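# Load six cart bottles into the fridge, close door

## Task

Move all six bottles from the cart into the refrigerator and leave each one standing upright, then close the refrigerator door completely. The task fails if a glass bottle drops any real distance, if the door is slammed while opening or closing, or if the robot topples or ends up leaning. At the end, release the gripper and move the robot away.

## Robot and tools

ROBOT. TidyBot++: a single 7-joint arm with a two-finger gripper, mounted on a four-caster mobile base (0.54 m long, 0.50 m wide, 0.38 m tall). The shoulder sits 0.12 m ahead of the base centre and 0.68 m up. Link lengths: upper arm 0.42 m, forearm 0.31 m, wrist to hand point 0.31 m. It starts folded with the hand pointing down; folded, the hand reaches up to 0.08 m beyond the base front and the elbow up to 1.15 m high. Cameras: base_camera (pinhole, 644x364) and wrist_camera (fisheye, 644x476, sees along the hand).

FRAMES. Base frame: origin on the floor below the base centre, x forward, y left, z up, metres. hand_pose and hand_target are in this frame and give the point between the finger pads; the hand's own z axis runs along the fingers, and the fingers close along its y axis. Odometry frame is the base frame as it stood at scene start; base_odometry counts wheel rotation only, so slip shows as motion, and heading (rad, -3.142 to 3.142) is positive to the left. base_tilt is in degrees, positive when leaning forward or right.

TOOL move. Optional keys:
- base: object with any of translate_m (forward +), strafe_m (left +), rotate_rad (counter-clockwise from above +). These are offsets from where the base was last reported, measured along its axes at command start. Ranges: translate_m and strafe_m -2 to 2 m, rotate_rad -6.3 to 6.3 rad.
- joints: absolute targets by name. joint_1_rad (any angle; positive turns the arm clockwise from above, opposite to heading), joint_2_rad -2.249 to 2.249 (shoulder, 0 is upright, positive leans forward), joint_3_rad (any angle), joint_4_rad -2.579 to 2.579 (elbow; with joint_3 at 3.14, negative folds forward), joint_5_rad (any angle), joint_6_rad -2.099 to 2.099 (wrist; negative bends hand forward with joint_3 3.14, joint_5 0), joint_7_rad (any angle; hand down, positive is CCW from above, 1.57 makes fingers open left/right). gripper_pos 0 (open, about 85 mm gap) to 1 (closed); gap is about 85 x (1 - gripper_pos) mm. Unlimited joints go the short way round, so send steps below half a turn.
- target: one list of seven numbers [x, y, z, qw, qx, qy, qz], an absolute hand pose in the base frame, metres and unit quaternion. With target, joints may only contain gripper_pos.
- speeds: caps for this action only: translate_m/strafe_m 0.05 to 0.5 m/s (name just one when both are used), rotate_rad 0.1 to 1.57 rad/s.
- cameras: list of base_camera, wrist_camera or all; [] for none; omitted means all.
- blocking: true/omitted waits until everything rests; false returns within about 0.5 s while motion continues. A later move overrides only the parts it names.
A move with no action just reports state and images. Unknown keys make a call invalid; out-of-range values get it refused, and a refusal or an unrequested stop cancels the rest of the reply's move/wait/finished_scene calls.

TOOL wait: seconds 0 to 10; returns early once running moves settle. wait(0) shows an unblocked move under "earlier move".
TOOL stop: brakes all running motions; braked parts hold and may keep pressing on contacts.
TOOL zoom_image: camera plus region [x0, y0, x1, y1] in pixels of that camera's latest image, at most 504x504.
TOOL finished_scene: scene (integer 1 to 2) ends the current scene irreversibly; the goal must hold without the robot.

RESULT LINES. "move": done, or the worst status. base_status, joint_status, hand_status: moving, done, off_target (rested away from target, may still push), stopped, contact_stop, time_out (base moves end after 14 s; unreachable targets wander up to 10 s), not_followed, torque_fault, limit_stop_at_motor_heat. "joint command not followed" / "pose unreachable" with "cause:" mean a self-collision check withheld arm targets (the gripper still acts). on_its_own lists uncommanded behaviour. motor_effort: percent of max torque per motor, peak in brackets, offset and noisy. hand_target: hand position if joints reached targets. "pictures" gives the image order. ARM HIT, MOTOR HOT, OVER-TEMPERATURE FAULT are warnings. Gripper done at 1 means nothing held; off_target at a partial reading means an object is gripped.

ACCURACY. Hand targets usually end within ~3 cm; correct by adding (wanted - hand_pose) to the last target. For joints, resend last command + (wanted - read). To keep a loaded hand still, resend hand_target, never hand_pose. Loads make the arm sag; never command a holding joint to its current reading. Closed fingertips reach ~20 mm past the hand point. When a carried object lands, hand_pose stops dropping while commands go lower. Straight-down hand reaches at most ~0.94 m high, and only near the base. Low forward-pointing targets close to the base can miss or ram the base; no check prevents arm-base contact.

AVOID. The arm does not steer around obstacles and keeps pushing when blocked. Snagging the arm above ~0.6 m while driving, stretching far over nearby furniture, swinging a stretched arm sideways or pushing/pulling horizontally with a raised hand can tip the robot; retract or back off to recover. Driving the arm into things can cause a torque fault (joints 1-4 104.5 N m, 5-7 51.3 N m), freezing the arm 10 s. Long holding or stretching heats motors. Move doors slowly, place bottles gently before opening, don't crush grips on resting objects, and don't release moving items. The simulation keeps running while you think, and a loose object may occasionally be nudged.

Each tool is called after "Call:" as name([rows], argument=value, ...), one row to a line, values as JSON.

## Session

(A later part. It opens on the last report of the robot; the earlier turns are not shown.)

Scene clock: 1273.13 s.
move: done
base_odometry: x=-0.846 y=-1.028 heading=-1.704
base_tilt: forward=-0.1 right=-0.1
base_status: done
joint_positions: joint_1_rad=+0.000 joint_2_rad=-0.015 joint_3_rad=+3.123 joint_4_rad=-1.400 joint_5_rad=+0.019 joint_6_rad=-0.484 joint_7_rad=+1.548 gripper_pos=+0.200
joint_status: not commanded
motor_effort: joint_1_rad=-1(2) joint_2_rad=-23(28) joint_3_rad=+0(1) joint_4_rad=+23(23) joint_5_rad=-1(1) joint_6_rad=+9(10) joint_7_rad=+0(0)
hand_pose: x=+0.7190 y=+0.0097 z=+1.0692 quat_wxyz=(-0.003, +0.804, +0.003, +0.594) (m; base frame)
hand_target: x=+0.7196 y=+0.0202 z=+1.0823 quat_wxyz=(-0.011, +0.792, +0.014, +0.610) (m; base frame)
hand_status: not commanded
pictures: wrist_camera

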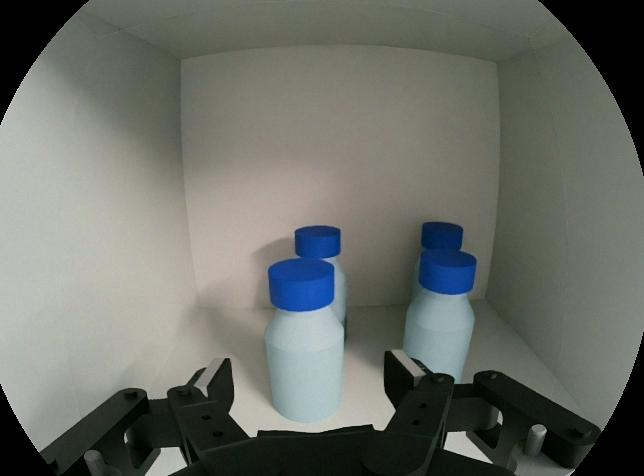

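Call:
move(base={"translate_m": -0.6}, cameras=[])

Call:
move(base={"translate_m": -0.769, "strafe_m": 0.461, "rotate_rad": -1.671}, joints={"joint_2_rad": -0.41, "joint_4_rad": -1.67, "joint_6_rad": -0.635, "gripper_pos": 0.13})

Scene clock: 1312.37 s.
move: done
base_odometry: x=-0.766 y=-0.433 heading=-1.703
base_tilt: forward=-0.1 right=-0.1
base_status: done
joint_positions: joint_1_rad=+0.000 joint_2_rad=-0.017 joint_3_rad=+3.123 joint_4_rad=-1.400 joint_5_rad=+0.019 joint_6_rad=-0.484 joint_7_rad=+1.548 gripper_pos=+0.200
joint_status: not commanded
motor_effort: joint_1_rad=-1(1) joint_2_rad=-23(29) joint_3_rad=-1(1) joint_4_rad=+22(24) joint_5_rad=-1(1) joint_6_rad=+9(9) joint_7_rad=+0(1)
hand_pose: x=+0.7183 y=+0.0097 z=+1.0703 quat_wxyz=(-0.003, +0.804, +0.003, +0.595) (m; base frame)
hand_target: x=+0.7196 y=+0.0202 z=+1.0823 quat_wxyz=(-0.011, +0.792, +0.014, +0.610) (m; base frame)
hand_status: not commanded
pictures: none
No camera images: "cameras" was empty.

Scene clock: 1315.63 s.
move: done
base_odometry: x=-0.208 y=+0.268 heading=+2.908
base_tilt: forward=-0.1 right=-0.1
base_status: done
joint_positions: joint_1_rad=-0.001 joint_2_rad=-0.398 joint_3_rad=+3.123 joint_4_rad=-1.646 joint_5_rad=+0.019 joint_6_rad=-0.594 joint_7_rad=+1.548 gripper_pos=+0.130
joint_status: all done
motor_effort: joint_1_rad=-1(2) joint_2_rad=-8(28) joint_3_rad=+0(3) joint_4_rad=+22(24) joint_5_rad=-1(2) joint_6_rad=+9(10) joint_7_rad=+0(1)
hand_pose: x=+0.5535 y=+0.0086 z=+1.0864 quat_wxyz=(+0.000, +0.796, +0.003, +0.606) (m; base frame)
hand_target: x=+0.5451 y=+0.0189 z=+1.0645 quat_wxyz=(-0.008, +0.812, +0.017, +0.584) (m; base frame)
hand_status: not commanded
pictures: base_camera, wrist_camera

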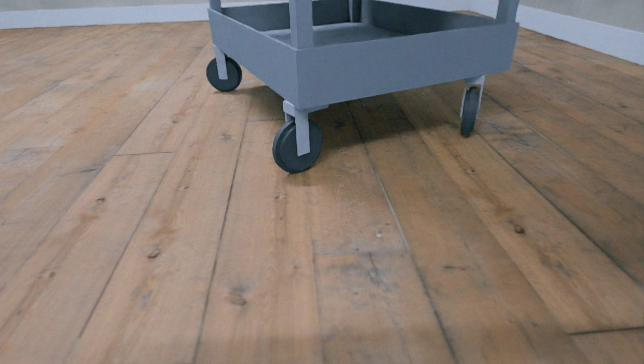

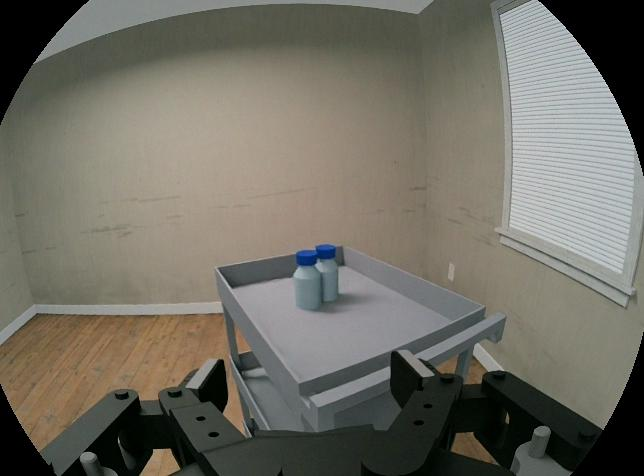

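Call:
move(base={"translate_m": 0.207, "strafe_m": 0.568, "rotate_rad": -0.5})

Scene clock: 1342.30 s.
move: done
base_odometry: x=-0.541 y=-0.237 heading=+2.408
base_tilt: forward=-0.2 right=-0.1
base_status: done
joint_positions: joint_1_rad=-0.001 joint_2_rad=-0.399 joint_3_rad=+3.120 joint_4_rad=-1.646 joint_5_rad=+0.019 joint_6_rad=-0.594 joint_7_rad=+1.548 gripper_pos=+0.130
joint_status: not commanded
motor_effort: joint_1_rad=+0(2) joint_2_rad=-8(10) joint_3_rad=+0(3) joint_4_rad=+22(22) joint_5_rad=-1(2) joint_6_rad=+9(10) joint_7_rad=+0(0)
hand_pose: x=+0.5533 y=+0.0108 z=+1.0860 quat_wxyz=(-0.001, +0.796, +0.005, +0.605) (m; base frame)
hand_target: x=+0.5451 y=+0.0189 z=+1.0645 quat_wxyz=(-0.008, +0.812, +0.017, +0.584) (m; base frame)
hand_status: not commanded
pictures: base_camera, wrist_camera

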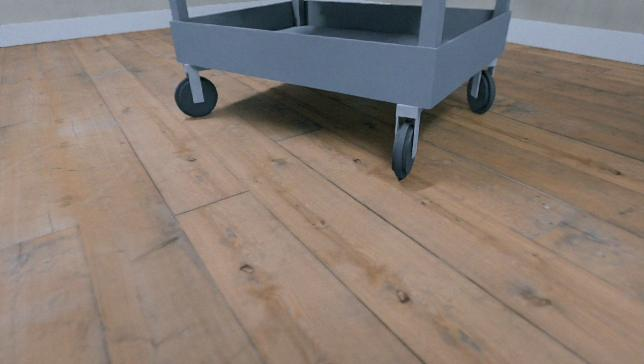

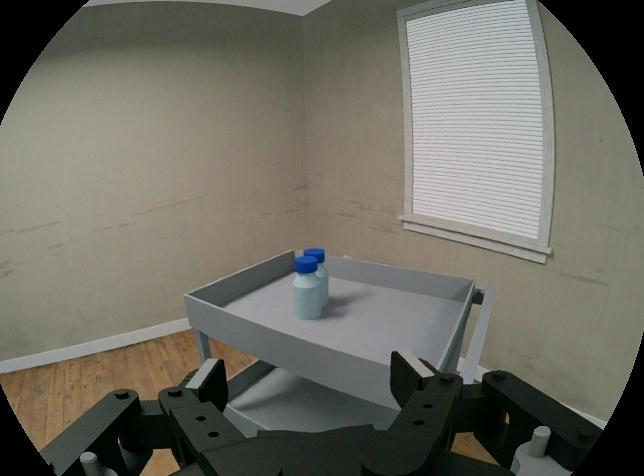

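Call:
move(joints={"joint_2_rad": 0.25, "joint_4_rad": -1.512, "joint_6_rad": -0.14}, base={"translate_m": 0.15}, speeds={"translate_m": 0.2})

Scene clock: 1360.37 s.
move: done
base_odometry: x=-0.652 y=-0.136 heading=+2.408
base_tilt: forward=-0.1 right=-0.1
base_status: done
joint_positions: joint_1_rad=-0.001 joint_2_rad=+0.227 joint_3_rad=+3.120 joint_4_rad=-1.523 joint_5_rad=+0.019 joint_6_rad=-0.187 joint_7_rad=+1.548 gripper_pos=+0.130
joint_status: all done
motor_effort: joint_1_rad=-1(1) joint_2_rad=-32(34) joint_3_rad=-1(1) joint_4_rad=+22(25) joint_5_rad=-1(1) joint_6_rad=+8(10) joint_7_rad=+0(0)
hand_pose: x=+0.8132 y=+0.0148 z=+0.9247 quat_wxyz=(-0.008, +0.824, +0.005, +0.567) (m; base frame)
hand_target: x=+0.8256 y=+0.0192 z=+0.9286 quat_wxyz=(-0.011, +0.814, +0.010, +0.581) (m; base frame)
hand_status: not commanded
pictures: base_camera, wrist_camera

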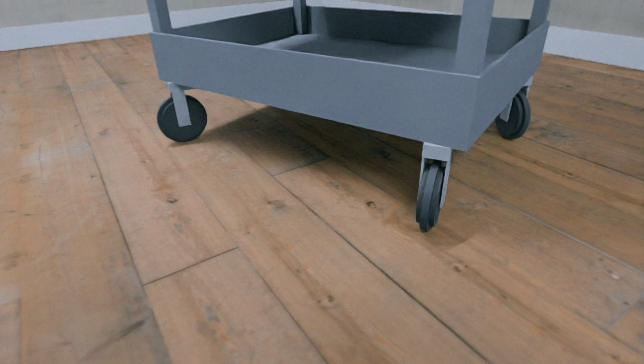

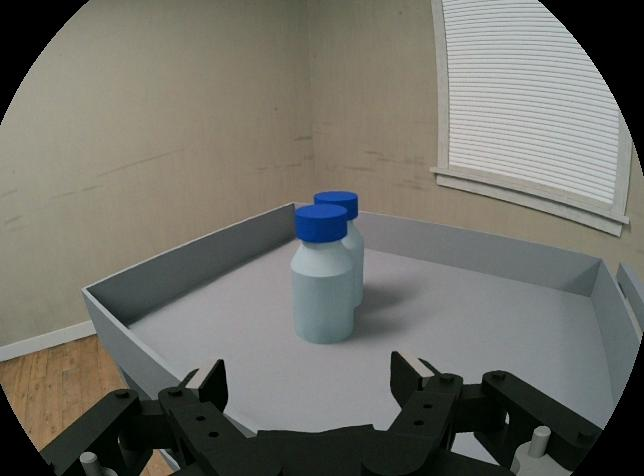

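Call:
move(base={"translate_m": 0.15, "strafe_m": -0.017}, speeds={"translate_m": 0.2})

Scene clock: 1368.50 s.
move: done
base_odometry: x=-0.752 y=-0.023 heading=+2.409
base_tilt: forward=-0.1 right=-0.1
base_status: done
joint_positions: joint_1_rad=-0.001 joint_2_rad=+0.236 joint_3_rad=+3.120 joint_4_rad=-1.519 joint_5_rad=+0.019 joint_6_rad=-0.181 joint_7_rad=+1.548 gripper_pos=+0.130
joint_status: not commanded
motor_effort: joint_1_rad=+0(1) joint_2_rad=-33(36) joint_3_rad=-1(1) joint_4_rad=+22(23) joint_5_rad=-1(1) joint_6_rad=+9(9) joint_7_rad=+0(0)
hand_pose: x=+0.8167 y=+0.0148 z=+0.9219 quat_wxyz=(-0.008, +0.824, +0.005, +0.567) (m; base frame)
hand_target: x=+0.8256 y=+0.0192 z=+0.9286 quat_wxyz=(-0.011, +0.814, +0.010, +0.581) (m; base frame)
hand_status: not commanded
pictures: base_camera, wrist_camera

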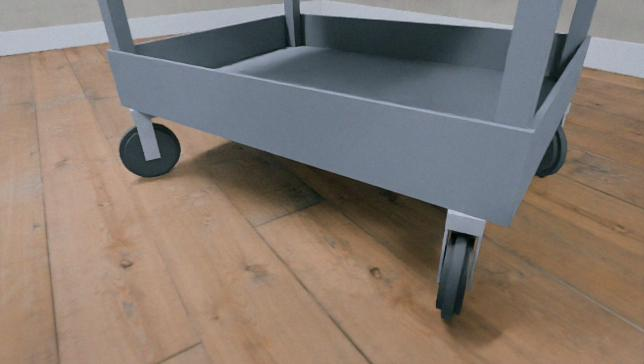

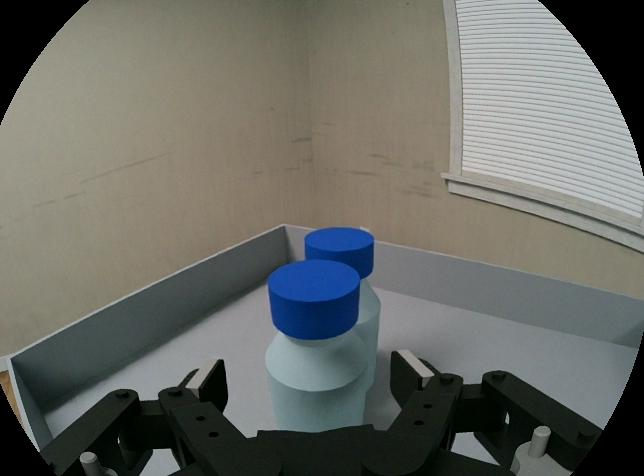

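Call:
move(base={"translate_m": 0.07, "strafe_m": -0.004}, speeds={"translate_m": 0.15}, cameras=["wrist_camera"])

Scene clock: 1383.13 s.
move: done
base_odometry: x=-0.802 y=+0.027 heading=+2.408
base_tilt: forward=-0.1 right=-0.1
base_status: done
joint_positions: joint_1_rad=-0.001 joint_2_rad=+0.240 joint_3_rad=+3.120 joint_4_rad=-1.518 joint_5_rad=+0.019 joint_6_rad=-0.180 joint_7_rad=+1.548 gripper_pos=+0.130
joint_status: not commanded
motor_effort: joint_1_rad=+0(2) joint_2_rad=-33(37) joint_3_rad=-1(2) joint_4_rad=+22(23) joint_5_rad=-1(1) joint_6_rad=+9(9) joint_7_rad=+0(1)
hand_pose: x=+0.8179 y=+0.0149 z=+0.9203 quat_wxyz=(-0.008, +0.824, +0.005, +0.566) (m; base frame)
hand_target: x=+0.8256 y=+0.0192 z=+0.9286 quat_wxyz=(-0.011, +0.814, +0.010, +0.581) (m; base frame)
hand_status: not commanded
pictures: wrist_camera

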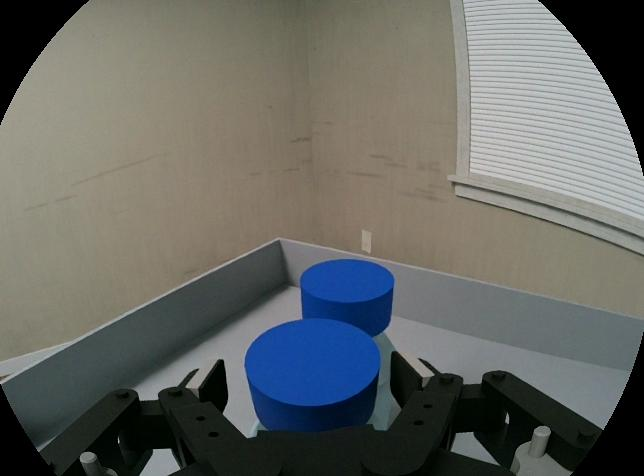

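Call:
move(base={"translate_m": 0.01}, speeds={"translate_m": 0.1}, cameras=[])

Call:
move(joints={"gripper_pos": 0.55}, cameras=["wrist_camera"])

Scene clock: 1393.83 s.
move: done
base_odometry: x=-0.809 y=+0.033 heading=+2.408
base_tilt: forward=-0.1 right=-0.1
base_status: done
joint_positions: joint_1_rad=-0.001 joint_2_rad=+0.243 joint_3_rad=+3.120 joint_4_rad=-1.517 joint_5_rad=+0.019 joint_6_rad=-0.180 joint_7_rad=+1.548 gripper_pos=+0.130
joint_status: not commanded
motor_effort: joint_1_rad=-1(1) joint_2_rad=-33(39) joint_3_rad=-1(1) joint_4_rad=+22(23) joint_5_rad=-1(1) joint_6_rad=+9(10) joint_7_rad=+0(0)
hand_pose: x=+0.8190 y=+0.0149 z=+0.9185 quat_wxyz=(-0.008, +0.825, +0.005, +0.565) (m; base frame)
hand_target: x=+0.8256 y=+0.0192 z=+0.9286 quat_wxyz=(-0.011, +0.814, +0.010, +0.581) (m; base frame)
hand_status: not commanded
pictures: none
No camera images: "cameras" was empty.

Scene clock: 1394.60 s.
move: off_target
base_odometry: x=-0.809 y=+0.033 heading=+2.408
base_tilt: forward=-0.1 right=-0.1
base_status: not commanded
joint_positions: joint_1_rad=-0.001 joint_2_rad=+0.243 joint_3_rad=+3.120 joint_4_rad=-1.517 joint_5_rad=+0.019 joint_6_rad=-0.179 joint_7_rad=+1.548 gripper_pos=+0.420
joint_status: gripper_pos off_target (ended at +0.420, target +0.550)
motor_effort: joint_1_rad=-1(2) joint_2_rad=-32(33) joint_3_rad=-1(2) joint_4_rad=+23(23) joint_5_rad=-1(1) joint_6_rad=+9(9) joint_7_rad=+0(0)
hand_pose: x=+0.8191 y=+0.0149 z=+0.9187 quat_wxyz=(-0.008, +0.825, +0.005, +0.565) (m; base frame)
hand_target: x=+0.8256 y=+0.0192 z=+0.9286 quat_wxyz=(-0.011, +0.814, +0.010, +0.581) (m; base frame)
hand_status: not commanded
pictures: wrist_camera

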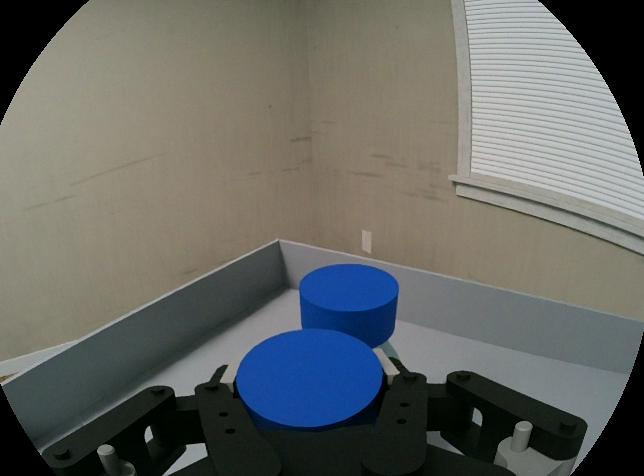

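Call:
move(joints={"joint_2_rad": 0.21, "joint_4_rad": -1.135, "joint_6_rad": -0.56}, cameras=["wrist_camera"])

Call:
move(base={"translate_m": -0.5})

Scene clock: 1410.00 s.
move: done
base_odometry: x=-0.809 y=+0.033 heading=+2.408
base_tilt: forward=-0.1 right=-0.1
base_status: not commanded
joint_positions: joint_1_rad=-0.001 joint_2_rad=+0.246 joint_3_rad=+3.120 joint_4_rad=-1.165 joint_5_rad=+0.019 joint_6_rad=-0.542 joint_7_rad=+1.548 gripper_pos=+0.420
joint_status: all done
motor_effort: joint_1_rad=+0(2) joint_2_rad=-39(43) joint_3_rad=-1(2) joint_4_rad=+27(31) joint_5_rad=-1(1) joint_6_rad=+12(15) joint_7_rad=+0(0)
hand_pose: x=+0.8202 y=+0.0123 z=+1.0240 quat_wxyz=(-0.006, +0.829, +0.003, +0.560) (m; base frame)
hand_target: x=+0.8066 y=+0.0209 z=+1.0617 quat_wxyz=(-0.013, +0.815, +0.013, +0.580) (m; base frame)
hand_status: not commanded
pictures: wrist_camera

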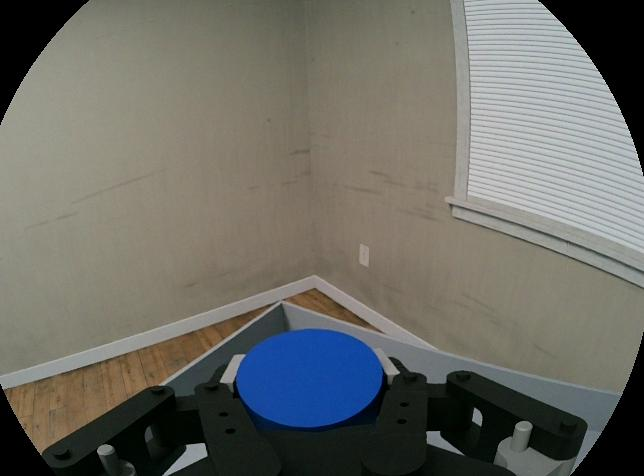

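Scene clock: 1412.23 s.
move: done
base_odometry: x=-0.438 y=-0.301 heading=+2.409
base_tilt: forward=-0.1 right=-0.1
base_status: done
joint_positions: joint_1_rad=-0.002 joint_2_rad=+0.230 joint_3_rad=+3.120 joint_4_rad=-1.162 joint_5_rad=+0.019 joint_6_rad=-0.553 joint_7_rad=+1.548 gripper_pos=+0.420
joint_status: not commanded
motor_effort: joint_1_rad=+0(2) joint_2_rad=-38(46) joint_3_rad=-1(2) joint_4_rad=+27(29) joint_5_rad=-1(1) joint_6_rad=+13(14) joint_7_rad=+0(1)
hand_pose: x=+0.8137 y=+0.0125 z=+1.0333 quat_wxyz=(-0.006, +0.826, +0.003, +0.563) (m; base frame)
hand_target: x=+0.8066 y=+0.0209 z=+1.0617 quat_wxyz=(-0.013, +0.815, +0.013, +0.580) (m; base frame)
hand_status: not commanded
pictures: base_camera, wrist_camera

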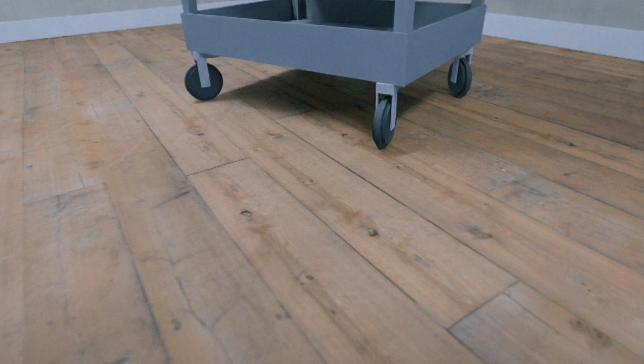

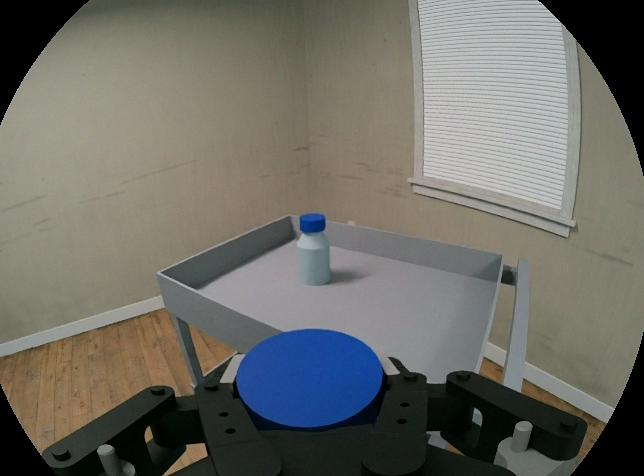

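Call:
move(base={"translate_m": 0.122, "strafe_m": 0.371, "rotate_rad": 2.171}, speeds={"rotate_rad": 0.9}, joints={"joint_2_rad": -0.41, "joint_4_rad": -1.67, "joint_6_rad": -0.635}, cameras=[])

Call:
move(joints={"joint_2_rad": -0.02, "joint_4_rad": -1.22, "joint_6_rad": -0.6}, cameras=["wrist_camera"])

Scene clock: 1436.10 s.
move: off_target
base_odometry: x=-0.776 y=-0.495 heading=-1.704
base_tilt: forward=-0.1 right=-0.1
base_status: done
joint_positions: joint_1_rad=-0.004 joint_2_rad=-0.366 joint_3_rad=+3.121 joint_4_rad=-1.672 joint_5_rad=+0.019 joint_6_rad=-0.620 joint_7_rad=+1.548 gripper_pos=+0.420
joint_status: joint_2_rad off_target (ended at -0.366, target -0.410); the others done
motor_effort: joint_1_rad=-1(8) joint_2_rad=-13(40) joint_3_rad=+0(6) joint_4_rad=+27(29) joint_5_rad=-1(3) joint_6_rad=+13(14) joint_7_rad=+0(1)
hand_pose: x=+0.5633 y=+0.0107 z=+1.0486 quat_wxyz=(-0.001, +0.821, +0.005, +0.571) (m; base frame)
hand_target: x=+0.5451 y=+0.0189 z=+1.0645 quat_wxyz=(-0.008, +0.812, +0.017, +0.584) (m; base frame)
hand_status: not commanded
pictures: none
No camera images: "cameras" was empty.

Scene clock: 1437.73 s.
move: done
base_odometry: x=-0.776 y=-0.495 heading=-1.704
base_tilt: forward=-0.1 right=-0.1
base_status: not commanded
joint_positions: joint_1_rad=-0.004 joint_2_rad=-0.010 joint_3_rad=+3.121 joint_4_rad=-1.258 joint_5_rad=+0.019 joint_6_rad=-0.621 joint_7_rad=+1.548 gripper_pos=+0.420
joint_status: all done
motor_effort: joint_1_rad=+0(1) joint_2_rad=-27(30) joint_3_rad=+0(1) joint_4_rad=+27(29) joint_5_rad=-1(1) joint_6_rad=+13(14) joint_7_rad=+0(1)
hand_pose: x=+0.7102 y=+0.0122 z=+1.1109 quat_wxyz=(-0.005, +0.804, +0.004, +0.594) (m; base frame)
hand_target: x=+0.7061 y=+0.0207 z=+1.1457 quat_wxyz=(-0.012, +0.783, +0.015, +0.622) (m; base frame)
hand_status: not commanded
pictures: wrist_camera

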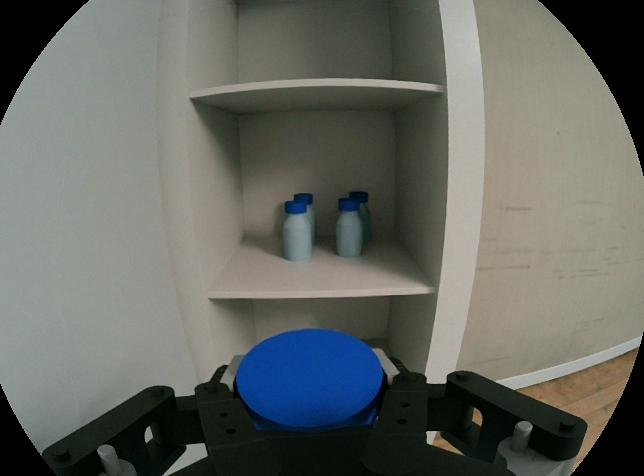

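Call:
move(base={"translate_m": 0.45}, speeds={"translate_m": 0.35}, cameras=["wrist_camera"])

Scene clock: 1444.30 s.
move: done
base_odometry: x=-0.836 y=-0.941 heading=-1.703
base_tilt: forward=-0.1 right=-0.1
base_status: done
joint_positions: joint_1_rad=-0.004 joint_2_rad=-0.004 joint_3_rad=+3.121 joint_4_rad=-1.253 joint_5_rad=+0.019 joint_6_rad=-0.621 joint_7_rad=+1.548 gripper_pos=+0.420
joint_status: not commanded
motor_effort: joint_1_rad=+0(1) joint_2_rad=-28(31) joint_3_rad=+0(1) joint_4_rad=+27(28) joint_5_rad=-1(1) joint_6_rad=+12(14) joint_7_rad=+0(1)
hand_pose: x=+0.7126 y=+0.0122 z=+1.1101 quat_wxyz=(-0.005, +0.805, +0.004, +0.594) (m; base frame)
hand_target: x=+0.7061 y=+0.0207 z=+1.1457 quat_wxyz=(-0.012, +0.783, +0.015, +0.622) (m; base frame)
hand_status: not commanded
pictures: wrist_camera

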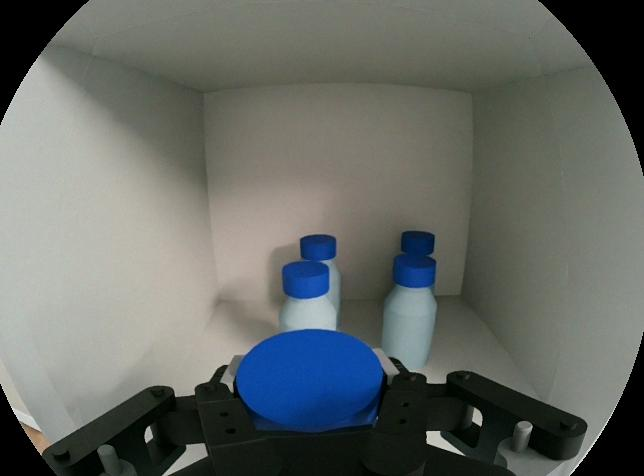

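Call:
move(base={"translate_m": 0.152}, speeds={"translate_m": 0.25}, joints={"joint_4_rad": -1.34, "joint_6_rad": -0.51}, cameras=["wrist_camera"])

Call:
move(joints={"joint_4_rad": -1.37, "joint_6_rad": -0.48}, cameras=[])

Scene clock: 1468.50 s.
move: done
base_odometry: x=-0.856 y=-1.092 heading=-1.702
base_tilt: forward=-0.1 right=-0.1
base_status: done
joint_positions: joint_1_rad=-0.004 joint_2_rad=+0.005 joint_3_rad=+3.121 joint_4_rad=-1.348 joint_5_rad=+0.019 joint_6_rad=-0.577 joint_7_rad=+1.548 gripper_pos=+0.420
joint_status: all done
motor_effort: joint_1_rad=+0(1) joint_2_rad=-29(33) joint_3_rad=+0(1) joint_4_rad=+27(29) joint_5_rad=-1(1) joint_6_rad=+12(14) joint_7_rad=+0(0)
hand_pose: x=+0.7191 y=+0.0125 z=+1.0608 quat_wxyz=(-0.004, +0.822, +0.004, +0.569) (m; base frame)
hand_target: x=+0.7154 y=+0.0204 z=+1.1007 quat_wxyz=(-0.011, +0.792, +0.014, +0.610) (m; base frame)
hand_status: not commanded
pictures: wrist_camera

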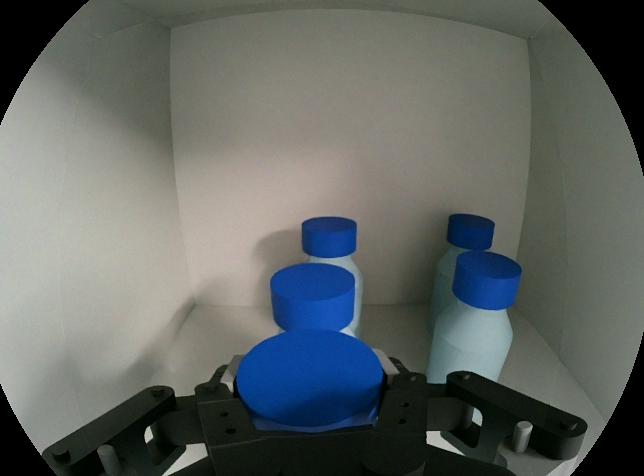

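Scene clock: 1469.17 s.
move: done
base_odometry: x=-0.856 y=-1.092 heading=-1.702
base_tilt: forward=-0.1 right=-0.1
base_status: not commanded
joint_positions: joint_1_rad=-0.004 joint_2_rad=+0.005 joint_3_rad=+3.121 joint_4_rad=-1.376 joint_5_rad=+0.019 joint_6_rad=-0.546 joint_7_rad=+1.548 gripper_pos=+0.420
joint_status: all done
motor_effort: joint_1_rad=-1(1) joint_2_rad=-29(30) joint_3_rad=+0(1) joint_4_rad=+27(29) joint_5_rad=-1(1) joint_6_rad=+12(14) joint_7_rad=+0(1)
hand_pose: x=+0.7213 y=+0.0127 z=+1.0535 quat_wxyz=(-0.005, +0.821, +0.004, +0.571) (m; base frame)
hand_target: x=+0.7176 y=+0.0203 z=+1.0916 quat_wxyz=(-0.011, +0.792, +0.014, +0.610) (m; base frame)
hand_status: not commanded
pictures: none
No camera images: "cameras" was empty.

Call:
move(joints={"joint_4_rad": -1.385, "joint_6_rad": -0.465}, cameras=[])

Call:
move(joints={"joint_4_rad": -1.40, "joint_6_rad": -0.45}, cameras=[])

Call:
move(joints={"joint_4_rad": -1.41, "joint_6_rad": -0.44}, cameras=["wrist_camera"])

Scene clock: 1477.00 s.
move: done
base_odometry: x=-0.856 y=-1.092 heading=-1.702
base_tilt: forward=-0.1 right=-0.1
base_status: not commanded
joint_positions: joint_1_rad=-0.004 joint_2_rad=+0.005 joint_3_rad=+3.121 joint_4_rad=-1.388 joint_5_rad=+0.019 joint_6_rad=-0.530 joint_7_rad=+1.548 gripper_pos=+0.420
joint_status: all done
motor_effort: joint_1_rad=-1(1) joint_2_rad=-29(30) joint_3_rad=-1(1) joint_4_rad=+27(28) joint_5_rad=-1(1) joint_6_rad=+12(14) joint_7_rad=+0(1)
hand_pose: x=+0.7224 y=+0.0129 z=+1.0510 quat_wxyz=(-0.005, +0.820, +0.005, +0.573) (m; base frame)
hand_target: x=+0.7186 y=+0.0203 z=+1.0870 quat_wxyz=(-0.011, +0.792, +0.014, +0.610) (m; base frame)
hand_status: not commanded
pictures: none
No camera images: "cameras" was empty.

Scene clock: 1477.57 s.
move: done
base_odometry: x=-0.856 y=-1.092 heading=-1.702
base_tilt: forward=-0.1 right=-0.1
base_status: not commanded
joint_positions: joint_1_rad=-0.004 joint_2_rad=+0.005 joint_3_rad=+3.121 joint_4_rad=-1.396 joint_5_rad=+0.019 joint_6_rad=-0.511 joint_7_rad=+1.548 gripper_pos=+0.420
joint_status: all done
motor_effort: joint_1_rad=-1(1) joint_2_rad=-29(29) joint_3_rad=+0(1) joint_4_rad=+27(28) joint_5_rad=-1(1) joint_6_rad=+11(13) joint_7_rad=+0(0)
hand_pose: x=+0.7239 y=+0.0130 z=+1.0513 quat_wxyz=(-0.005, +0.817, +0.005, +0.577) (m; base frame)
hand_target: x=+0.7196 y=+0.0202 z=+1.0823 quat_wxyz=(-0.011, +0.792, +0.014, +0.610) (m; base frame)
hand_status: not commanded
pictures: none
No camera images: "cameras" was empty.

Scene clock: 1478.07 s.
move: done
base_odometry: x=-0.856 y=-1.092 heading=-1.702
base_tilt: forward=-0.1 right=-0.1
base_status: not commanded
joint_positions: joint_1_rad=-0.004 joint_2_rad=+0.005 joint_3_rad=+3.121 joint_4_rad=-1.402 joint_5_rad=+0.019 joint_6_rad=-0.498 joint_7_rad=+1.548 gripper_pos=+0.420
joint_status: all done
motor_effort: joint_1_rad=-1(1) joint_2_rad=-28(28) joint_3_rad=-1(1) joint_4_rad=+26(27) joint_5_rad=-1(1) joint_6_rad=+11(12) joint_7_rad=+0(0)
hand_pose: x=+0.7249 y=+0.0131 z=+1.0515 quat_wxyz=(-0.005, +0.815, +0.005, +0.579) (m; base frame)
hand_target: x=+0.7201 y=+0.0202 z=+1.0792 quat_wxyz=(-0.011, +0.792, +0.014, +0.610) (m; base frame)
hand_status: not commanded
pictures: wrist_camera

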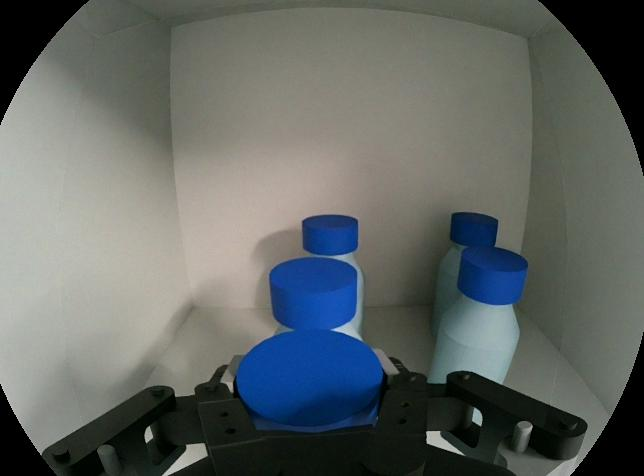

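Call:
move(joints={"joint_4_rad": -1.395, "joint_6_rad": -0.455}, cameras=[])

Call:
move(joints={"gripper_pos": 0.2}, cameras=["wrist_camera"])

Call:
move(base={"translate_m": -0.15}, speeds={"translate_m": 0.2}, cameras=["wrist_camera"])

Call:
move(base={"translate_m": -0.5}, cameras=["wrist_camera"])

Scene clock: 1488.73 s.
move: done
base_odometry: x=-0.856 y=-1.092 heading=-1.702
base_tilt: forward=-0.1 right=-0.1
base_status: not commanded
joint_positions: joint_1_rad=-0.004 joint_2_rad=+0.005 joint_3_rad=+3.121 joint_4_rad=-1.402 joint_5_rad=+0.019 joint_6_rad=-0.498 joint_7_rad=+1.548 gripper_pos=+0.420
joint_status: all done
motor_effort: joint_1_rad=+0(1) joint_2_rad=-27(28) joint_3_rad=+0(1) joint_4_rad=+26(27) joint_5_rad=-1(1) joint_6_rad=+11(12) joint_7_rad=+0(1)
hand_pose: x=+0.7249 y=+0.0131 z=+1.0515 quat_wxyz=(-0.005, +0.815, +0.005, +0.579) (m; base frame)
hand_target: x=+0.7193 y=+0.0202 z=+1.0839 quat_wxyz=(-0.011, +0.792, +0.014, +0.610) (m; base frame)
hand_status: not commanded
pictures: none
No camera images: "cameras" was empty.

Scene clock: 1489.57 s.
move: done
base_odometry: x=-0.856 y=-1.092 heading=-1.702
base_tilt: forward=-0.1 right=-0.1
base_status: not commanded
joint_positions: joint_1_rad=-0.004 joint_2_rad=-0.006 joint_3_rad=+3.121 joint_4_rad=-1.396 joint_5_rad=+0.019 joint_6_rad=-0.488 joint_7_rad=+1.548 gripper_pos=+0.200
joint_status: all done
motor_effort: joint_1_rad=-1(1) joint_2_rad=-23(28) joint_3_rad=+0(1) joint_4_rad=+22(26) joint_5_rad=-1(1) joint_6_rad=+8(12) joint_7_rad=+0(0)
hand_pose: x=+0.7221 y=+0.0132 z=+1.0647 quat_wxyz=(-0.005, +0.807, +0.005, +0.591) (m; base frame)
hand_target: x=+0.7193 y=+0.0202 z=+1.0839 quat_wxyz=(-0.011, +0.792, +0.014, +0.610) (m; base frame)
hand_status: not commanded
pictures: wrist_camera

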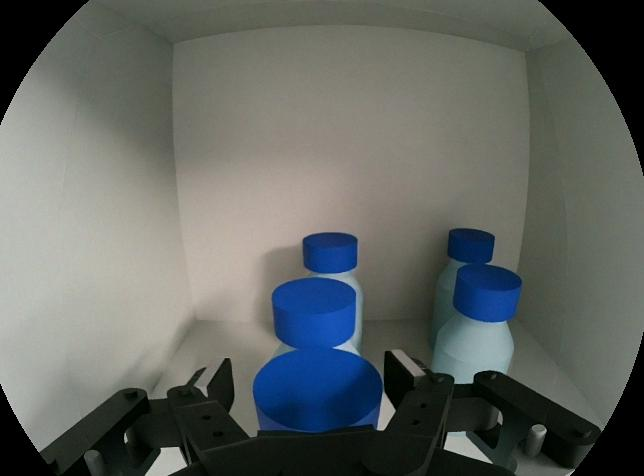

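Scene clock: 1491.07 s.
move: done
base_odometry: x=-0.836 y=-0.944 heading=-1.701
base_tilt: forward=-0.1 right=-0.1
base_status: done
joint_positions: joint_1_rad=-0.004 joint_2_rad=-0.013 joint_3_rad=+3.121 joint_4_rad=-1.396 joint_5_rad=+0.019 joint_6_rad=-0.488 joint_7_rad=+1.548 gripper_pos=+0.200
joint_status: not commanded
motor_effort: joint_1_rad=-1(2) joint_2_rad=-23(27) joint_3_rad=+0(2) joint_4_rad=+22(24) joint_5_rad=-1(1) joint_6_rad=+9(10) joint_7_rad=+0(0)
hand_pose: x=+0.7192 y=+0.0131 z=+1.0693 quat_wxyz=(-0.005, +0.805, +0.005, +0.594) (m; base frame)
hand_target: x=+0.7193 y=+0.0202 z=+1.0839 quat_wxyz=(-0.011, +0.792, +0.014, +0.610) (m; base frame)
hand_status: not commanded
pictures: wrist_camera

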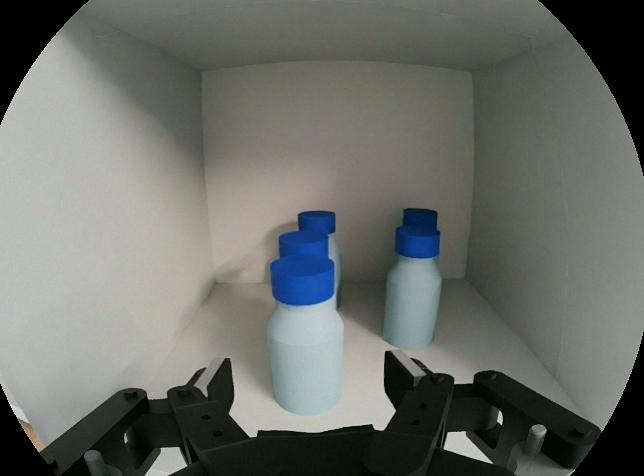

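Scene clock: 1493.43 s.
move: done
base_odometry: x=-0.771 y=-0.448 heading=-1.701
base_tilt: forward=-0.1 right=-0.1
base_status: done
joint_positions: joint_1_rad=-0.004 joint_2_rad=-0.023 joint_3_rad=+3.121 joint_4_rad=-1.396 joint_5_rad=+0.019 joint_6_rad=-0.488 joint_7_rad=+1.548 gripper_pos=+0.200
joint_status: not commanded
motor_effort: joint_1_rad=+0(1) joint_2_rad=-22(29) joint_3_rad=+0(1) joint_4_rad=+22(24) joint_5_rad=-1(1) joint_6_rad=+8(10) joint_7_rad=+0(1)
hand_pose: x=+0.7157 y=+0.0131 z=+1.0748 quat_wxyz=(-0.005, +0.802, +0.005, +0.597) (m; base frame)
hand_target: x=+0.7193 y=+0.0202 z=+1.0839 quat_wxyz=(-0.011, +0.792, +0.014, +0.610) (m; base frame)
hand_status: not commanded
pictures: wrist_camera

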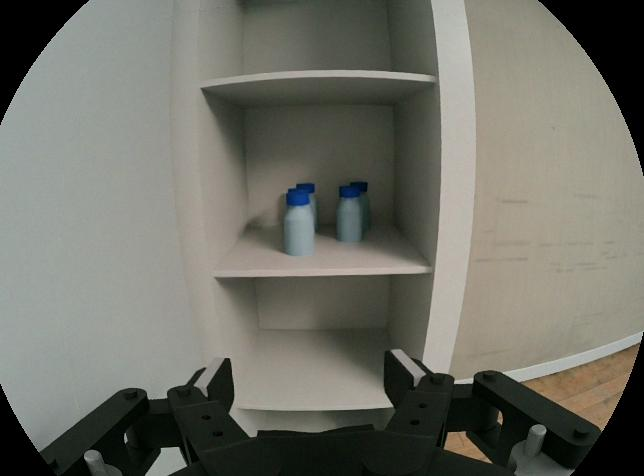

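Call:
move(base={"translate_m": -0.275, "strafe_m": 0.223, "rotate_rad": -2.174}, speeds={"rotate_rad": 1.0}, joints={"joint_2_rad": -0.41, "joint_4_rad": -1.67, "joint_6_rad": -0.635, "gripper_pos": 0.13}, cameras=[])

Call:
move(joints={"joint_2_rad": 0.25, "joint_4_rad": -1.512, "joint_6_rad": -0.14})

Scene clock: 1510.77 s.
move: done
base_odometry: x=-0.514 y=-0.204 heading=+2.408
base_tilt: forward=-0.1 right=-0.1
base_status: done
joint_positions: joint_1_rad=-0.004 joint_2_rad=-0.420 joint_3_rad=+3.122 joint_4_rad=-1.646 joint_5_rad=+0.019 joint_6_rad=-0.593 joint_7_rad=+1.548 gripper_pos=+0.130
joint_status: all done
motor_effort: joint_1_rad=+0(2) joint_2_rad=-7(28) joint_3_rad=+0(3) joint_4_rad=+22(24) joint_5_rad=-1(2) joint_6_rad=+9(10) joint_7_rad=+0(1)
hand_pose: x=+0.5446 y=+0.0108 z=+1.0960 quat_wxyz=(-0.001, +0.789, +0.005, +0.614) (m; base frame)
hand_target: x=+0.5451 y=+0.0189 z=+1.0645 quat_wxyz=(-0.008, +0.812, +0.017, +0.584) (m; base frame)
hand_status: not commanded
pictures: none
No camera images: "cameras" was empty.

Scene clock: 1512.93 s.
move: done
base_odometry: x=-0.514 y=-0.204 heading=+2.408
base_tilt: forward=-0.1 right=-0.1
base_status: not commanded
joint_positions: joint_1_rad=-0.004 joint_2_rad=+0.232 joint_3_rad=+3.122 joint_4_rad=-1.522 joint_5_rad=+0.019 joint_6_rad=-0.186 joint_7_rad=+1.548 gripper_pos=+0.130
joint_status: all done
motor_effort: joint_1_rad=+0(1) joint_2_rad=-32(35) joint_3_rad=-1(1) joint_4_rad=+22(24) joint_5_rad=-1(1) joint_6_rad=+7(10) joint_7_rad=+0(1)
hand_pose: x=+0.8146 y=+0.0153 z=+0.9220 quat_wxyz=(-0.008, +0.825, +0.006, +0.565) (m; base frame)
hand_target: x=+0.8256 y=+0.0192 z=+0.9286 quat_wxyz=(-0.011, +0.814, +0.010, +0.581) (m; base frame)
hand_status: not commanded
pictures: base_camera, wrist_camera

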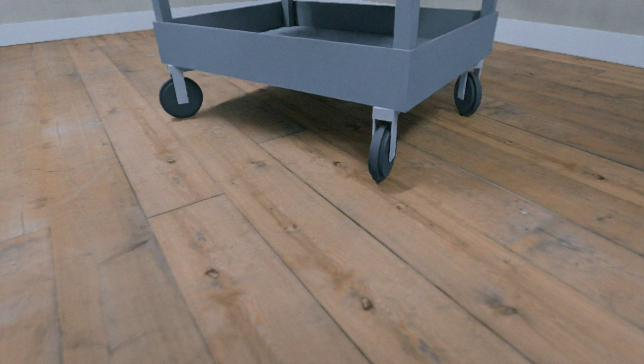

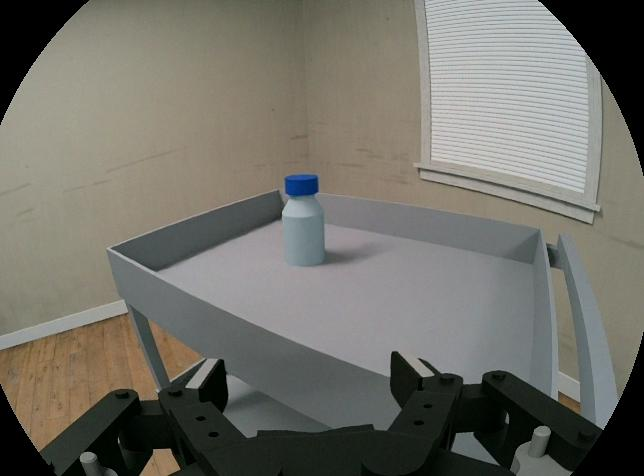

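Call:
move(base={"translate_m": 0.31}, speeds={"translate_m": 0.3})

Scene clock: 1519.63 s.
move: done
base_odometry: x=-0.745 y=+0.003 heading=+2.407
base_tilt: forward=-0.1 right=-0.1
base_status: done
joint_positions: joint_1_rad=-0.004 joint_2_rad=+0.238 joint_3_rad=+3.122 joint_4_rad=-1.519 joint_5_rad=+0.019 joint_6_rad=-0.181 joint_7_rad=+1.548 gripper_pos=+0.130
joint_status: not commanded
motor_effort: joint_1_rad=-1(1) joint_2_rad=-33(36) joint_3_rad=-1(1) joint_4_rad=+22(24) joint_5_rad=-1(1) joint_6_rad=+9(10) joint_7_rad=+0(1)
hand_pose: x=+0.8172 y=+0.0154 z=+0.9209 quat_wxyz=(-0.008, +0.824, +0.006, +0.566) (m; base frame)
hand_target: x=+0.8256 y=+0.0192 z=+0.9286 quat_wxyz=(-0.011, +0.814, +0.010, +0.581) (m; base frame)
hand_status: not commanded
pictures: base_camera, wrist_camera

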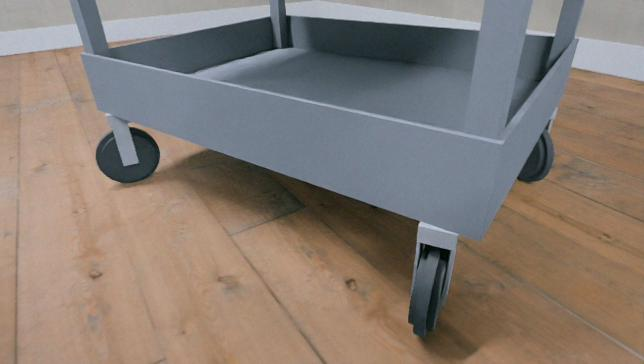

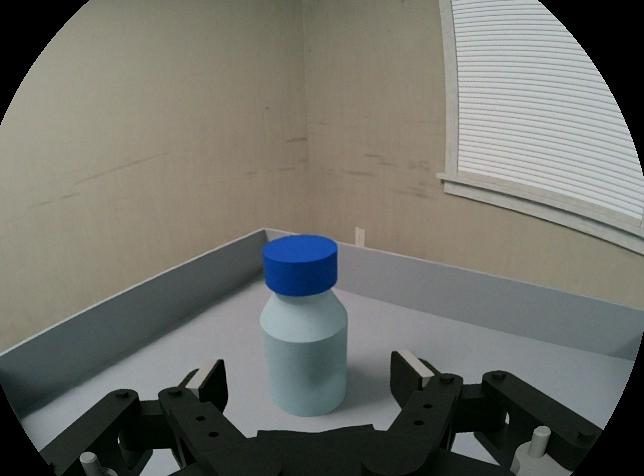

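Call:
move(base={"translate_m": 0.08, "strafe_m": 0.004}, speeds={"translate_m": 0.2})

Scene clock: 1526.97 s.
move: done
base_odometry: x=-0.807 y=+0.054 heading=+2.407
base_tilt: forward=-0.1 right=-0.1
base_status: done
joint_positions: joint_1_rad=-0.004 joint_2_rad=+0.242 joint_3_rad=+3.122 joint_4_rad=-1.518 joint_5_rad=+0.019 joint_6_rad=-0.180 joint_7_rad=+1.548 gripper_pos=+0.130
joint_status: not commanded
motor_effort: joint_1_rad=-1(1) joint_2_rad=-32(36) joint_3_rad=-1(1) joint_4_rad=+22(23) joint_5_rad=-1(1) joint_6_rad=+8(10) joint_7_rad=+0(0)
hand_pose: x=+0.8186 y=+0.0154 z=+0.9189 quat_wxyz=(-0.008, +0.825, +0.006, +0.565) (m; base frame)
hand_target: x=+0.8256 y=+0.0192 z=+0.9286 quat_wxyz=(-0.011, +0.814, +0.010, +0.581) (m; base frame)
hand_status: not commanded
pictures: base_camera, wrist_camera

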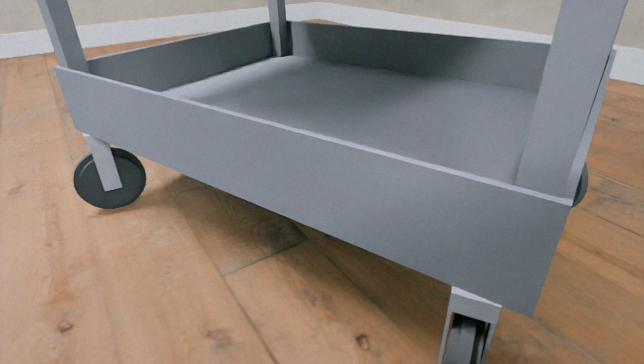

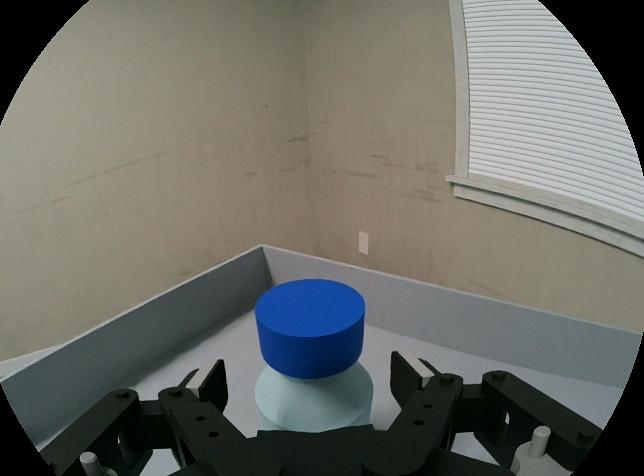

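Call:
move(base={"translate_m": 0.05}, speeds={"translate_m": 0.15}, cameras=["wrist_camera"])

Scene clock: 1532.90 s.
move: done
base_odometry: x=-0.844 y=+0.088 heading=+2.407
base_tilt: forward=-0.1 right=-0.1
base_status: done
joint_positions: joint_1_rad=-0.004 joint_2_rad=+0.245 joint_3_rad=+3.122 joint_4_rad=-1.517 joint_5_rad=+0.019 joint_6_rad=-0.179 joint_7_rad=+1.548 gripper_pos=+0.130
joint_status: not commanded
motor_effort: joint_1_rad=+0(2) joint_2_rad=-33(36) joint_3_rad=-1(2) joint_4_rad=+22(23) joint_5_rad=-1(1) joint_6_rad=+8(9) joint_7_rad=+0(1)
hand_pose: x=+0.8196 y=+0.0154 z=+0.9176 quat_wxyz=(-0.008, +0.825, +0.006, +0.565) (m; base frame)
hand_target: x=+0.8256 y=+0.0192 z=+0.9286 quat_wxyz=(-0.011, +0.814, +0.010, +0.581) (m; base frame)
hand_status: not commanded
pictures: wrist_camera

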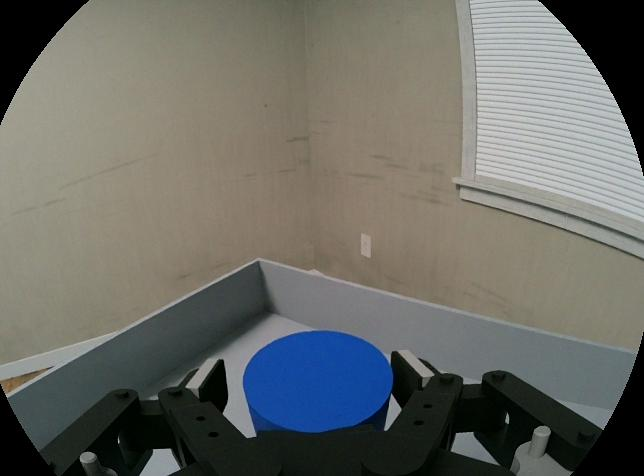

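Call:
move(base={"strafe_m": -0.003}, speeds={"strafe_m": 0.1}, cameras=[])

Call:
move(joints={"gripper_pos": 0.55}, cameras=["wrist_camera"])

Call:
move(joints={"joint_2_rad": 0.21, "joint_4_rad": -1.135, "joint_6_rad": -0.56}, cameras=["wrist_camera"])

Call:
move(base={"translate_m": -0.5}, cameras=["wrist_camera"])

Scene clock: 1542.47 s.
move: done
base_odometry: x=-0.842 y=+0.090 heading=+2.408
base_tilt: forward=-0.1 right=-0.1
base_status: done
joint_positions: joint_1_rad=-0.004 joint_2_rad=+0.245 joint_3_rad=+3.122 joint_4_rad=-1.517 joint_5_rad=+0.019 joint_6_rad=-0.179 joint_7_rad=+1.548 gripper_pos=+0.130
joint_status: not commanded
motor_effort: joint_1_rad=-1(7) joint_2_rad=-32(34) joint_3_rad=-1(5) joint_4_rad=+22(23) joint_5_rad=-1(1) joint_6_rad=+8(9) joint_7_rad=+0(0)
hand_pose: x=+0.8196 y=+0.0151 z=+0.9176 quat_wxyz=(-0.008, +0.825, +0.006, +0.565) (m; base frame)
hand_target: x=+0.8256 y=+0.0192 z=+0.9286 quat_wxyz=(-0.011, +0.814, +0.010, +0.581) (m; base frame)
hand_status: not commanded
pictures: none
No camera images: "cameras" was empty.

Scene clock: 1543.23 s.
move: off_target
base_odometry: x=-0.842 y=+0.090 heading=+2.408
base_tilt: forward=-0.1 right=-0.1
base_status: not commanded
joint_positions: joint_1_rad=-0.003 joint_2_rad=+0.245 joint_3_rad=+3.122 joint_4_rad=-1.517 joint_5_rad=+0.019 joint_6_rad=-0.178 joint_7_rad=+1.548 gripper_pos=+0.419
joint_status: gripper_pos off_target (ended at +0.419, target +0.550)
motor_effort: joint_1_rad=-1(1) joint_2_rad=-33(33) joint_3_rad=-1(2) joint_4_rad=+23(23) joint_5_rad=-1(1) joint_6_rad=+9(9) joint_7_rad=+0(0)
hand_pose: x=+0.8196 y=+0.0151 z=+0.9178 quat_wxyz=(-0.008, +0.825, +0.005, +0.565) (m; base frame)
hand_target: x=+0.8256 y=+0.0192 z=+0.9286 quat_wxyz=(-0.011, +0.814, +0.010, +0.581) (m; base frame)
hand_status: not commanded
pictures: wrist_camera

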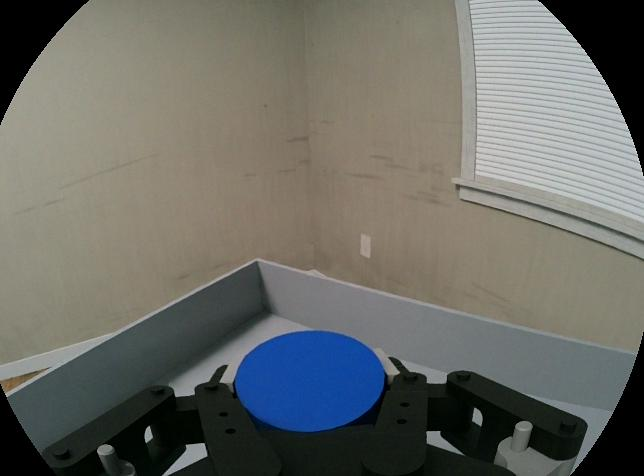

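Scene clock: 1545.00 s.
move: done
base_odometry: x=-0.842 y=+0.090 heading=+2.408
base_tilt: forward=-0.1 right=-0.1
base_status: not commanded
joint_positions: joint_1_rad=-0.003 joint_2_rad=+0.248 joint_3_rad=+3.122 joint_4_rad=-1.167 joint_5_rad=+0.019 joint_6_rad=-0.544 joint_7_rad=+1.548 gripper_pos=+0.419
joint_status: all done
motor_effort: joint_1_rad=-1(1) joint_2_rad=-39(43) joint_3_rad=-1(1) joint_4_rad=+28(31) joint_5_rad=-1(1) joint_6_rad=+12(14) joint_7_rad=+0(1)
hand_pose: x=+0.8205 y=+0.0126 z=+1.0207 quat_wxyz=(-0.006, +0.830, +0.003, +0.557) (m; base frame)
hand_target: x=+0.8066 y=+0.0209 z=+1.0617 quat_wxyz=(-0.013, +0.815, +0.013, +0.580) (m; base frame)
hand_status: not commanded
pictures: wrist_camera

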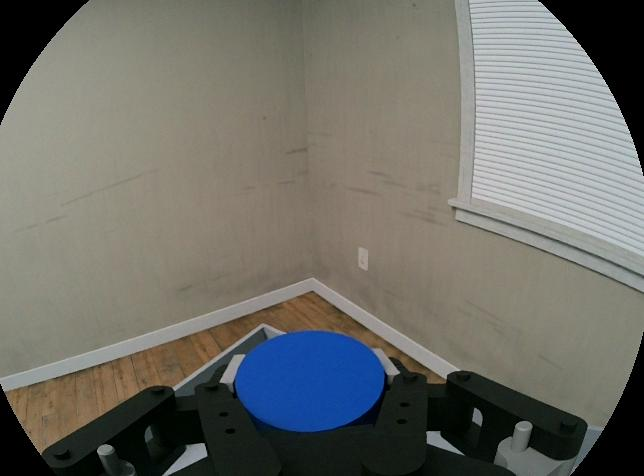

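Scene clock: 1547.17 s.
move: done
base_odometry: x=-0.471 y=-0.245 heading=+2.408
base_tilt: forward=-0.1 right=-0.1
base_status: done
joint_positions: joint_1_rad=-0.004 joint_2_rad=+0.232 joint_3_rad=+3.122 joint_4_rad=-1.164 joint_5_rad=+0.019 joint_6_rad=-0.554 joint_7_rad=+1.548 gripper_pos=+0.419
joint_status: not commanded
motor_effort: joint_1_rad=+0(2) joint_2_rad=-39(46) joint_3_rad=-1(2) joint_4_rad=+28(29) joint_5_rad=-1(1) joint_6_rad=+13(14) joint_7_rad=+0(0)
hand_pose: x=+0.8143 y=+0.0128 z=+1.0303 quat_wxyz=(-0.006, +0.828, +0.003, +0.561) (m; base frame)
hand_target: x=+0.8066 y=+0.0209 z=+1.0617 quat_wxyz=(-0.013, +0.815, +0.013, +0.580) (m; base frame)
hand_status: not commanded
pictures: wrist_camera

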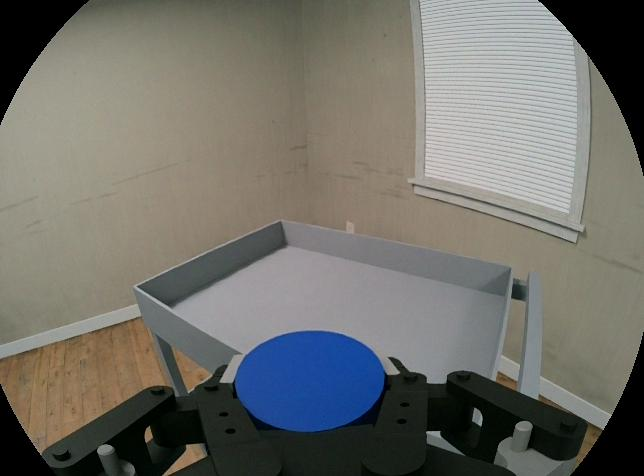

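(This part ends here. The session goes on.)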